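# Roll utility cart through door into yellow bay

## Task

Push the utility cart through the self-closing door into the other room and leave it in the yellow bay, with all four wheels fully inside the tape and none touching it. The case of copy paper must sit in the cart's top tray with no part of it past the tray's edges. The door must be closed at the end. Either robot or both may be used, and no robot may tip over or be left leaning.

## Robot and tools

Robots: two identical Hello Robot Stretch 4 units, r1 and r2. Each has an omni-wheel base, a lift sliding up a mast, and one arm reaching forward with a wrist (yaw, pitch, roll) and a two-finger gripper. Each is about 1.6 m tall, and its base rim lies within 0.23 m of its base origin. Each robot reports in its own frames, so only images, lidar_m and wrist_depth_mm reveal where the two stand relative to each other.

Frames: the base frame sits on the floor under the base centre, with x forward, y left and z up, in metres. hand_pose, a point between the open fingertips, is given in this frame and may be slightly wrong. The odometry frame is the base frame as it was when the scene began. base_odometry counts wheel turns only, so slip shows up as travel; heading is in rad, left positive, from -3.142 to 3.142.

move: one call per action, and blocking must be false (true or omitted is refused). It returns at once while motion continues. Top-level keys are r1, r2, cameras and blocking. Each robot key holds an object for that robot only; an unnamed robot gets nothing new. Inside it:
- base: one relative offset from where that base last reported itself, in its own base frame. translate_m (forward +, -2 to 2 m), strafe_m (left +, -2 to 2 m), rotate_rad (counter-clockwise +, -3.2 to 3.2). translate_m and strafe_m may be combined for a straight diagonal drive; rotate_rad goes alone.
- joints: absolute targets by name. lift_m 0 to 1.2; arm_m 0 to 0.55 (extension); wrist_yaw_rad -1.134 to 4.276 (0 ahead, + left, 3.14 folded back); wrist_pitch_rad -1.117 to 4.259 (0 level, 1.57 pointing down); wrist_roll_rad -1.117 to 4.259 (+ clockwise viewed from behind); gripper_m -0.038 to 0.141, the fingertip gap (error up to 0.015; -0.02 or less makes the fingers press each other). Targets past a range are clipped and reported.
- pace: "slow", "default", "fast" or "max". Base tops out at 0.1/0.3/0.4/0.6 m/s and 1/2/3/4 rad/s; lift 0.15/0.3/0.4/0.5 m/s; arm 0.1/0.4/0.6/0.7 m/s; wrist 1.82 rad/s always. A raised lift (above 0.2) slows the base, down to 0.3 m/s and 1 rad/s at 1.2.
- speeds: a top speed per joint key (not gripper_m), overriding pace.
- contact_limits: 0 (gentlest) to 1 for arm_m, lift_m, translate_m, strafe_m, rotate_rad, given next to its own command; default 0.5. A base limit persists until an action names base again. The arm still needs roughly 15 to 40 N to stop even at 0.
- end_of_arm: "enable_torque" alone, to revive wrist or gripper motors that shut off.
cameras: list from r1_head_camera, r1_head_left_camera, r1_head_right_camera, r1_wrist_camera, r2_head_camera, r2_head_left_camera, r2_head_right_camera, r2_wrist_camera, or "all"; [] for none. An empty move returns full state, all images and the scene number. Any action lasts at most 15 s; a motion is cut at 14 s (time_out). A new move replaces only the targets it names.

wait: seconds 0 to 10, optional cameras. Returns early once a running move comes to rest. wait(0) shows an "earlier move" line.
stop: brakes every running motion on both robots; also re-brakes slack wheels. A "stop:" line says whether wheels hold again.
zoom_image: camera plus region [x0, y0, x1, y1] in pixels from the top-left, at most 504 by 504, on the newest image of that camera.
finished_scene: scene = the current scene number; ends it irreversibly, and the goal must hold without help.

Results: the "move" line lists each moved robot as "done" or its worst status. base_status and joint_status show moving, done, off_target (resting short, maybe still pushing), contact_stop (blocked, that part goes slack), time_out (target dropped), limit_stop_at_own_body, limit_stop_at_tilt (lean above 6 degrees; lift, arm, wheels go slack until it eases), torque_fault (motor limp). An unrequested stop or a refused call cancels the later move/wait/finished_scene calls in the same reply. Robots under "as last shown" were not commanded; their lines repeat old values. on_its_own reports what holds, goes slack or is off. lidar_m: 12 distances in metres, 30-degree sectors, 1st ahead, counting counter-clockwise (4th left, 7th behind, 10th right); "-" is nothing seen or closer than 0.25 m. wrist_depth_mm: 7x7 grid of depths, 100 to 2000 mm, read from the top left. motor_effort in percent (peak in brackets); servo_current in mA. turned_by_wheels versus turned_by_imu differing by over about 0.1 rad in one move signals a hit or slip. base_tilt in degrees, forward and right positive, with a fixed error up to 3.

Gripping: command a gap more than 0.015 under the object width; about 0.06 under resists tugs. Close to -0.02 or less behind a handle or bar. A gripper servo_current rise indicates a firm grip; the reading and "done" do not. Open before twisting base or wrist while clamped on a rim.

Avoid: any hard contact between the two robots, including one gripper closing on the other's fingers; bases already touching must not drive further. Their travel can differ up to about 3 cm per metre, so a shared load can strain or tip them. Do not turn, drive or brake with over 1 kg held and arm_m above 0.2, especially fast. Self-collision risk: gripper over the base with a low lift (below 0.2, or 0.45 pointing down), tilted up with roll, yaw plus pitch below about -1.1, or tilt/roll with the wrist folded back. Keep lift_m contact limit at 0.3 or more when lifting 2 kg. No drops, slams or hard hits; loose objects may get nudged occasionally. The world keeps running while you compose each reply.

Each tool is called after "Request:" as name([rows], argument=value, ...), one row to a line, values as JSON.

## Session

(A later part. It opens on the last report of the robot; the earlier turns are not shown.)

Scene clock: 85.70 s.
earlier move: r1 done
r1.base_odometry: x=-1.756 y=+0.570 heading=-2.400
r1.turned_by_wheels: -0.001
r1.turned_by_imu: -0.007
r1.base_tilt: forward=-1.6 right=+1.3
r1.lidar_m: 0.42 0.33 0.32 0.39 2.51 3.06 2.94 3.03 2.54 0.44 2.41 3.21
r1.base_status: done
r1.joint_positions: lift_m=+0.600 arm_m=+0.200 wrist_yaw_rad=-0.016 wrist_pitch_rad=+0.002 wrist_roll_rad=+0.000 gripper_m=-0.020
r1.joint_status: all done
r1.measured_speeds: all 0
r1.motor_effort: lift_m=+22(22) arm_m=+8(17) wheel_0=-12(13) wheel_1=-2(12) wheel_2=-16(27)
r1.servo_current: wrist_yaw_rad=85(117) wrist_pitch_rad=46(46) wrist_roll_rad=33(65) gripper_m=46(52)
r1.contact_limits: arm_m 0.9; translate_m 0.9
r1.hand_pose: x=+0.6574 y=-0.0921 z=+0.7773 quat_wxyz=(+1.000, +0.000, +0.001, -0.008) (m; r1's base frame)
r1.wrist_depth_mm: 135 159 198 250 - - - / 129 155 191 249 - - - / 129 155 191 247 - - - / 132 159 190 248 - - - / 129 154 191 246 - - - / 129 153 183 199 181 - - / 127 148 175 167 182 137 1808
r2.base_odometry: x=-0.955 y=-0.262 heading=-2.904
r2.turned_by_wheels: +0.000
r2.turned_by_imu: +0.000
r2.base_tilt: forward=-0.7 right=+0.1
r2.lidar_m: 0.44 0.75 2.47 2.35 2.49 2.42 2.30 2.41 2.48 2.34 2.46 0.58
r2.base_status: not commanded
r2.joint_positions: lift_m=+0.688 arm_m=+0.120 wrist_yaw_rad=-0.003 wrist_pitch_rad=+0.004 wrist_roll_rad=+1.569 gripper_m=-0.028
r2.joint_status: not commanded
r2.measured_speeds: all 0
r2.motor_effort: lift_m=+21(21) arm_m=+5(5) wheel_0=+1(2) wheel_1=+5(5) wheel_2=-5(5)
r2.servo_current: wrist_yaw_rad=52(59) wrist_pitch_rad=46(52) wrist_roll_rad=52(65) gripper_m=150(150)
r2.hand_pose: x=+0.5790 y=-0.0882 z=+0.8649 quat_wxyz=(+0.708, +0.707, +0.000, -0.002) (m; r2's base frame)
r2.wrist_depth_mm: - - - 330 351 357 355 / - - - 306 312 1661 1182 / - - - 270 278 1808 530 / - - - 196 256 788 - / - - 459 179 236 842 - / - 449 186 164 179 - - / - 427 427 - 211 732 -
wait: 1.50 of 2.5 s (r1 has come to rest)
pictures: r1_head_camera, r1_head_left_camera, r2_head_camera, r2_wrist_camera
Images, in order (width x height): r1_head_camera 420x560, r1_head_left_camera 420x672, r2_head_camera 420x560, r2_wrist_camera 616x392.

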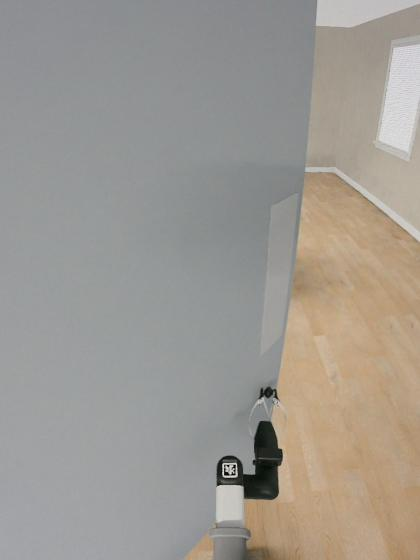

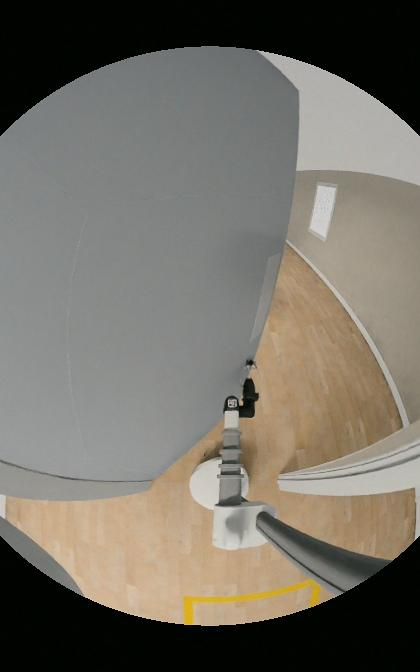

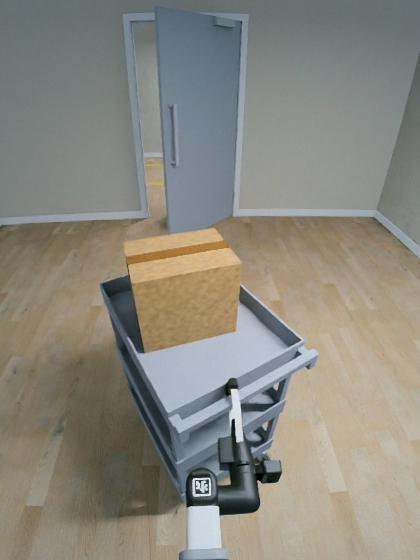

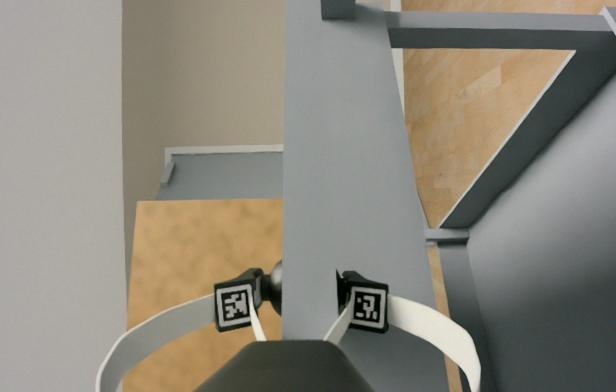

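Request:
move(blocking=false, r1={"base":{"rotate_rad":0.45},"joints":{"arm_m":0.3},"pace":"slow","contact_limits":{"rotate_rad":0.9,"arm_m":0.9}})

Request:
wait(seconds=2.5)

Request:
move(blocking=false, r1={"base":{"rotate_rad":0.42},"joints":{"arm_m":0.36},"pace":"slow","contact_limits":{"rotate_rad":0.9,"arm_m":0.9}})

Request:
wait(seconds=2.5)

Request:
move(blocking=false, r1={"base":{"translate_m":0.38,"strafe_m":-0.05},"joints":{"arm_m":0.06},"speeds":{"arm_m":0.26},"contact_limits":{"translate_m":0.9,"arm_m":0.9}})

Request:
wait(seconds=3, cameras=["r1_head_camera","r1_head_left_camera","r2_head_camera"])

Request:
move(blocking=false, r1={"base":{"rotate_rad":0.4},"joints":{"arm_m":0.1},"pace":"slow","contact_limits":{"rotate_rad":0.9,"arm_m":0.9}})

Request:
wait(seconds=2.5)

Request:
move(blocking=false, r1={"base":{"translate_m":0.24,"strafe_m":-0.08},"contact_limits":{"translate_m":0.9}}, r2={"base":{"strafe_m":0.3},"pace":"slow","contact_limits":{"strafe_m":0.9}})

Request:
wait(seconds=2.5)

Request:
wait(seconds=2, cameras=["r1_head_camera","r1_head_left_camera","r2_head_camera"])

Scene clock: 99.53 s.
move: r1 moving
r1.base_odometry: x=-1.756 y=+0.570 heading=-2.276
r1.turned_by_wheels: +0.125
r1.turned_by_imu: +0.089
r1.base_tilt: forward=-1.6 right=+1.3
r1.lidar_m: 0.40 0.34 0.35 0.41 2.57 3.00 2.88 3.09 0.48 0.42 2.47 0.75
r1.base_status: rotate_rad moving
r1.joint_positions: lift_m=+0.600 arm_m=+0.212 wrist_yaw_rad=-0.025 wrist_pitch_rad=+0.002 wrist_roll_rad=+0.000 gripper_m=-0.020
r1.joint_status: arm_m moving
r1.measured_speeds: translate_m=-0.003 strafe_m=+0.001 rotate_rad=+0.498 lift_m=+0.000 arm_m=+0.048 wrist_yaw_rad=+0.000 wrist_pitch_rad=+0.000 wrist_roll_rad=+0.000
r1.motor_effort: lift_m=+22(22) arm_m=+8(11) wheel_0=-21(22) wheel_1=-16(17) wheel_2=-29(29)
r1.servo_current: wrist_yaw_rad=143(169) wrist_pitch_rad=46(46) wrist_roll_rad=46(72) gripper_m=39(46)
r1.contact_limits: arm_m 0.9; rotate_rad 0.9
r1.hand_pose: x=+0.6693 y=-0.0946 z=+0.7773 quat_wxyz=(+1.000, +0.000, +0.001, -0.013) (m; r1's base frame)
r1.wrist_depth_mm: 126 155 176 227 - - - / 123 143 175 226 301 - - / 123 143 175 225 297 - - / 123 139 175 224 296 - - / 125 143 175 224 294 - - / 122 142 168 194 181 - - / 122 134 153 178 279 1576 1808
r2: as last shown
r2.base_tilt: forward=-0.6 right=+0.0
r2.lidar_m: 0.44 0.77 2.50 2.36 2.49 2.41 2.30 2.39 2.46 2.34 2.45 0.55
r2.motor_effort: lift_m=+21(21) arm_m=+5(5) wheel_0=+1(1) wheel_1=+5(5) wheel_2=-5(5)
r2.servo_current: wrist_yaw_rad=46(52) wrist_pitch_rad=46(46) wrist_roll_rad=52(52) gripper_m=143(143)
r2.wrist_depth_mm: - - - 330 351 355 355 / - - - 306 310 1756 1182 / - - - 270 279 1863 530 / - - - 196 257 788 - / - - 459 179 236 842 - / - 449 186 165 179 - - / - 421 427 - 211 723 -
pictures: none

Scene clock: 101.33 s.
earlier move: r1 done
r1.base_odometry: x=-1.756 y=+0.570 heading=-1.952
r1.turned_by_wheels: +0.323
r1.turned_by_imu: +0.231
r1.base_tilt: forward=-1.6 right=+1.3
r1.lidar_m: 0.51 0.42 0.43 0.48 2.83 2.91 2.92 2.67 0.40 2.30 2.72 2.31
r1.base_status: done
r1.joint_positions: lift_m=+0.600 arm_m=+0.300 wrist_yaw_rad=-0.013 wrist_pitch_rad=+0.002 wrist_roll_rad=+0.000 gripper_m=-0.020
r1.joint_status: all done
r1.measured_speeds: all 0
r1.motor_effort: lift_m=+22(22) arm_m=+6(13) wheel_0=-8(26) wheel_1=-4(17) wheel_2=-13(30)
r1.servo_current: wrist_yaw_rad=85(182) wrist_pitch_rad=46(46) wrist_roll_rad=52(72) gripper_m=39(52)
r1.contact_limits: arm_m 0.9; rotate_rad 0.9
r1.hand_pose: x=+0.7579 y=-0.0911 z=+0.7773 quat_wxyz=(+1.000, +0.000, +0.001, -0.006) (m; r1's base frame)
r1.wrist_depth_mm: 140 167 198 251 - - - / 137 166 197 251 - - - / 140 162 197 250 1921 - - / 137 162 197 249 320 - - / 140 162 196 248 320 - - / 139 161 183 197 183 - - / 138 157 169 181 290 133 1756
r2.base_odometry: x=-0.955 y=-0.262 heading=-2.904
r2.turned_by_wheels: +0.000
r2.turned_by_imu: +0.000
r2.base_tilt: forward=-0.6 right=+0.1
r2.lidar_m: 0.44 0.73 2.49 2.37 2.47 2.40 2.30 2.38 2.48 2.36 2.43 0.57
r2.base_status: not commanded
r2.joint_positions: lift_m=+0.688 arm_m=+0.120 wrist_yaw_rad=-0.003 wrist_pitch_rad=+0.004 wrist_roll_rad=+1.569 gripper_m=-0.028
r2.joint_status: not commanded
r2.measured_speeds: all 0
r2.motor_effort: lift_m=+21(21) arm_m=+5(5) wheel_0=+1(1) wheel_1=+4(5) wheel_2=-5(5)
r2.servo_current: wrist_yaw_rad=52(65) wrist_pitch_rad=39(52) wrist_roll_rad=39(59) gripper_m=143(150)
r2.hand_pose: x=+0.5790 y=-0.0882 z=+0.8649 quat_wxyz=(+0.708, +0.707, +0.000, -0.002) (m; r2's base frame)
r2.wrist_depth_mm: - - - 329 353 357 355 / - - - 304 312 1708 1160 / - - - 270 279 1808 535 / - - - 196 257 778 - / - - 459 179 236 842 - / - 449 186 165 179 - - / - 424 424 - 211 732 -
wait: 1.80 of 2.5 s (r1 has come to rest)
pictures: none

Scene clock: 101.83 s.
move: r1 moving
r1.base_odometry: x=-1.756 y=+0.570 heading=-1.828
r1.turned_by_wheels: +0.124
r1.turned_by_imu: +0.086
r1.base_tilt: forward=-1.6 right=+1.3
r1.lidar_m: 0.53 0.45 0.45 0.54 3.01 2.93 2.98 2.71 0.41 2.31 2.87 2.25
r1.base_status: rotate_rad moving
r1.joint_positions: lift_m=+0.600 arm_m=+0.312 wrist_yaw_rad=-0.025 wrist_pitch_rad=+0.002 wrist_roll_rad=+0.000 gripper_m=-0.020
r1.joint_status: arm_m moving
r1.measured_speeds: translate_m=-0.003 strafe_m=+0.001 rotate_rad=+0.497 lift_m=+0.000 arm_m=+0.049 wrist_yaw_rad=+0.000 wrist_pitch_rad=+0.000 wrist_roll_rad=+0.000
r1.motor_effort: lift_m=+22(22) arm_m=+7(10) wheel_0=-21(22) wheel_1=-19(19) wheel_2=-30(31)
r1.servo_current: wrist_yaw_rad=150(169) wrist_pitch_rad=39(46) wrist_roll_rad=52(65) gripper_m=46(46)
r1.contact_limits: arm_m 0.9; rotate_rad 0.9
r1.hand_pose: x=+0.7693 y=-0.0946 z=+0.7773 quat_wxyz=(+1.000, +0.000, +0.001, -0.012) (m; r1's base frame)
r1.wrist_depth_mm: 128 156 180 227 291 - - / 129 149 180 227 291 - - / 126 152 179 226 304 - - / 125 148 180 226 291 - - / 125 152 179 224 289 - - / 128 147 173 193 181 - - / 125 147 147 181 301 1537 1863
r2: as last shown
r2.lidar_m: 0.45 0.75 2.51 2.36 2.47 2.40 2.30 2.39 2.45 2.33 2.47 0.59
r2.motor_effort: lift_m=+21(21) arm_m=+5(5) wheel_0=+1(1) wheel_1=+5(5) wheel_2=-5(5)
r2.servo_current: wrist_yaw_rad=46(46) wrist_pitch_rad=52(52) wrist_roll_rad=46(52) gripper_m=143(150)
r2.wrist_depth_mm: - - - 329 353 355 353 / - - - 304 310 1708 1182 / - - - 270 279 1921 530 / - - - 197 256 788 - / - - 459 179 235 854 - / - 445 185 164 179 - - / - 424 427 - 211 732 -
pictures: none

Scene clock: 103.17 s.
earlier move: r1 done
r1.base_odometry: x=-1.756 y=+0.570 heading=-1.534
r1.turned_by_wheels: +0.294
r1.turned_by_imu: +0.210
r1.base_tilt: forward=-1.6 right=+1.3
r1.lidar_m: 0.56 0.49 0.50 2.58 3.03 2.96 3.12 0.38 0.42 2.41 3.44 2.19
r1.base_status: done
r1.joint_positions: lift_m=+0.600 arm_m=+0.360 wrist_yaw_rad=-0.025 wrist_pitch_rad=+0.002 wrist_roll_rad=+0.000 gripper_m=-0.020
r1.joint_status: all done
r1.measured_speeds: all 0
r1.on_its_own: wrist_yaw_rad is at rest, and its servo_current (150 mA) is outside its rest range (0 to 104 mA)
r1.motor_effort: lift_m=+22(22) arm_m=+8(12) wheel_0=-11(27) wheel_1=-5(19) wheel_2=-11(32)
r1.servo_current: wrist_yaw_rad=150(176) wrist_pitch_rad=39(52) wrist_roll_rad=52(65) gripper_m=39(52)
r1.contact_limits: arm_m 0.9; rotate_rad 0.9
r1.hand_pose: x=+0.8167 y=-0.0946 z=+0.7773 quat_wxyz=(+1.000, +0.000, +0.001, -0.012) (m; r1's base frame)
r1.wrist_depth_mm: 143 168 202 253 322 - - / 143 168 203 252 322 - - / 143 168 202 251 320 - 1537 / 149 167 202 251 317 - - / 142 171 202 251 330 - 1863 / 142 167 184 199 301 - - / 147 158 175 183 290 128 1499
r2.base_odometry: x=-0.955 y=-0.262 heading=-2.904
r2.turned_by_wheels: +0.000
r2.turned_by_imu: +0.000
r2.base_tilt: forward=-0.7 right=+0.1
r2.lidar_m: 0.45 0.73 2.52 2.36 2.47 2.41 2.30 2.40 2.46 2.34 2.44 0.58
r2.base_status: not commanded
r2.joint_positions: lift_m=+0.688 arm_m=+0.120 wrist_yaw_rad=-0.003 wrist_pitch_rad=+0.004 wrist_roll_rad=+1.569 gripper_m=-0.028
r2.joint_status: not commanded
r2.measured_speeds: all 0
r2.motor_effort: lift_m=+21(21) arm_m=+5(5) wheel_0=+1(1) wheel_1=+4(5) wheel_2=-5(5)
r2.servo_current: wrist_yaw_rad=52(59) wrist_pitch_rad=46(52) wrist_roll_rad=33(59) gripper_m=143(150)
r2.hand_pose: x=+0.5790 y=-0.0882 z=+0.8649 quat_wxyz=(+0.708, +0.707, +0.000, -0.002) (m; r2's base frame)
r2.wrist_depth_mm: - - - 332 353 357 355 / - - - 303 310 1708 1182 / - - - 270 279 1863 535 / - - - 196 257 778 - / - - 455 179 236 842 - / - 449 186 165 179 - - / - 421 427 - 211 723 -
wait: 1.33 of 2.5 s (r1 has come to rest)
pictures: none

Scene clock: 103.67 s.
move: r1 moving
r1.base_odometry: x=-1.759 y=+0.539 heading=-1.536
r1.turned_by_wheels: -0.002
r1.turned_by_imu: -0.002
r1.base_tilt: forward=-1.6 right=+1.3
r1.lidar_m: 0.55 0.48 0.48 0.61 3.07 2.97 3.17 0.41 0.41 2.43 3.47 0.89
r1.base_status: translate_m moving; strafe_m moving
r1.joint_positions: lift_m=+0.600 arm_m=+0.309 wrist_yaw_rad=-0.025 wrist_pitch_rad=+0.002 wrist_roll_rad=+0.000 gripper_m=-0.020
r1.joint_status: arm_m moving
r1.measured_speeds: translate_m=+0.121 strafe_m=-0.018 rotate_rad=+0.001 lift_m=+0.000 arm_m=-0.195 wrist_yaw_rad=+0.000 wrist_pitch_rad=+0.000 wrist_roll_rad=+0.000
r1.motor_effort: lift_m=+22(22) arm_m=-5(6) wheel_0=-2(8) wheel_1=+1(3) wheel_2=-19(19)
r1.servo_current: wrist_yaw_rad=169(169) wrist_pitch_rad=39(52) wrist_roll_rad=33(59) gripper_m=39(46)
r1.contact_limits: arm_m 0.9; translate_m 0.9
r1.hand_pose: x=+0.7662 y=-0.0946 z=+0.7773 quat_wxyz=(+1.000, +0.000, +0.001, -0.012) (m; r1's base frame)
r1.wrist_depth_mm: 147 168 202 251 330 - - / 144 169 202 252 327 - - / 144 169 202 249 325 - 1618 / 153 168 201 249 327 - - / 144 172 202 249 324 - - / 144 168 190 201 298 - - / 146 163 171 183 286 1576 1576
r2: as last shown
r2.base_tilt: forward=-0.6 right=+0.1
r2.lidar_m: 0.46 0.73 2.50 2.37 2.46 2.43 2.28 2.38 2.43 2.37 2.43 0.57
r2.servo_current: wrist_yaw_rad=39(59) wrist_pitch_rad=39(46) wrist_roll_rad=46(52) gripper_m=137(150)
r2.wrist_depth_mm: - - - 330 353 357 357 / - - - 304 312 1708 1182 / - - - 271 279 1808 535 / - - - 196 257 778 - / - - 459 179 236 842 - / - 449 186 165 179 - - / - 427 427 - 211 732 -
pictures: none

Scene clock: 105.93 s.
earlier move: r1 done
r1.base_odometry: x=-1.793 y=+0.189 heading=-1.535
r1.turned_by_wheels: +0.001
r1.turned_by_imu: -0.005
r1.base_tilt: forward=-1.6 right=+1.3
r1.lidar_m: 0.31 0.28 0.26 0.32 0.63 3.31 3.50 0.68 1.85 2.60 3.66 0.62
r1.base_status: done
r1.joint_positions: lift_m=+0.600 arm_m=+0.060 wrist_yaw_rad=-0.025 wrist_pitch_rad=+0.002 wrist_roll_rad=+0.000 gripper_m=-0.020
r1.joint_status: all done
r1.measured_speeds: all 0
r1.on_its_own: wrist_yaw_rad is at rest, and its servo_current (169 mA) is outside its rest range (0 to 104 mA)
r1.motor_effort: lift_m=+22(22) arm_m=+0(6) wheel_0=-1(8) wheel_1=+0(4) wheel_2=-8(22)
r1.servo_current: wrist_yaw_rad=169(182) wrist_pitch_rad=39(52) wrist_roll_rad=59(65) gripper_m=46(52)
r1.contact_limits: arm_m 0.9; translate_m 0.9
r1.hand_pose: x=+0.5170 y=-0.0946 z=+0.7773 quat_wxyz=(+1.000, +0.000, +0.001, -0.012) (m; r1's base frame)
r1.wrist_depth_mm: 141 167 204 254 - - - / 142 167 203 255 - - - / 141 167 202 255 - - 1499 / 147 167 203 254 - - - / 141 167 202 253 - - 1808 / 140 165 185 200 182 - - / 143 154 181 183 169 126 -
r2.base_odometry: x=-0.955 y=-0.262 heading=-2.904
r2.turned_by_wheels: +0.000
r2.turned_by_imu: +0.000
r2.base_tilt: forward=-0.7 right=+0.1
r2.lidar_m: 0.43 0.73 2.49 2.36 2.45 2.42 2.29 2.38 2.45 2.37 2.46 0.58
r2.base_status: not commanded
r2.joint_positions: lift_m=+0.688 arm_m=+0.120 wrist_yaw_rad=-0.003 wrist_pitch_rad=+0.004 wrist_roll_rad=+1.569 gripper_m=-0.028
r2.joint_status: not commanded
r2.measured_speeds: all 0
r2.motor_effort: lift_m=+21(21) arm_m=+5(5) wheel_0=+1(2) wheel_1=+4(5) wheel_2=-5(5)
r2.servo_current: wrist_yaw_rad=46(59) wrist_pitch_rad=39(46) wrist_roll_rad=46(59) gripper_m=143(150)
r2.hand_pose: x=+0.5790 y=-0.0882 z=+0.8649 quat_wxyz=(+0.708, +0.707, +0.000, -0.002) (m; r2's base frame)
r2.wrist_depth_mm: - - - 329 353 359 357 / - - - 304 312 1661 1182 / - - - 271 281 1808 535 / - - - 196 257 768 - / - - 459 180 236 842 - / - 449 186 164 179 - - / - 424 424 - 211 732 -
wait: 2.27 of 3 s (r1 has come to rest)
pictures: r1_head_camera, r1_head_left_camera, r2_head_camera
Images, in order (width x height): r1_head_camera 420x560, r1_head_left_camera 420x672, r2_head_camera 420x560.

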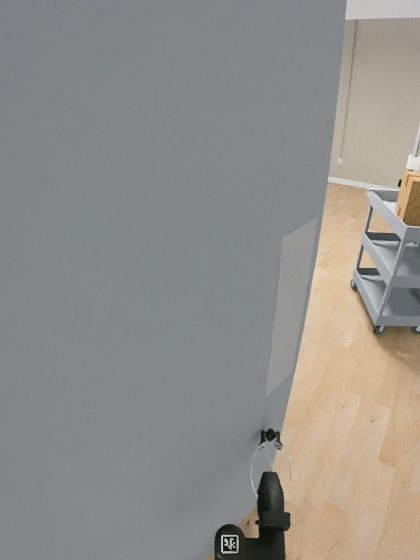

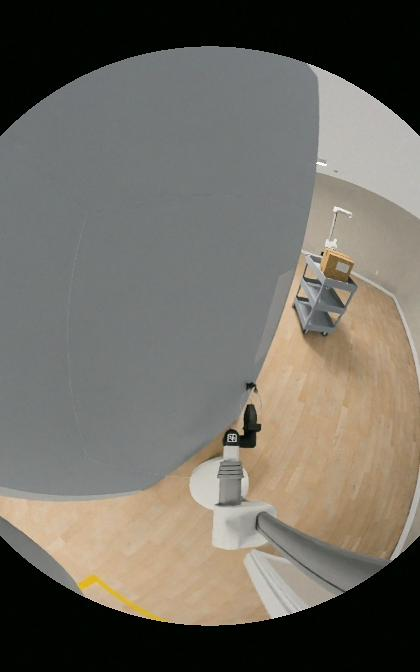

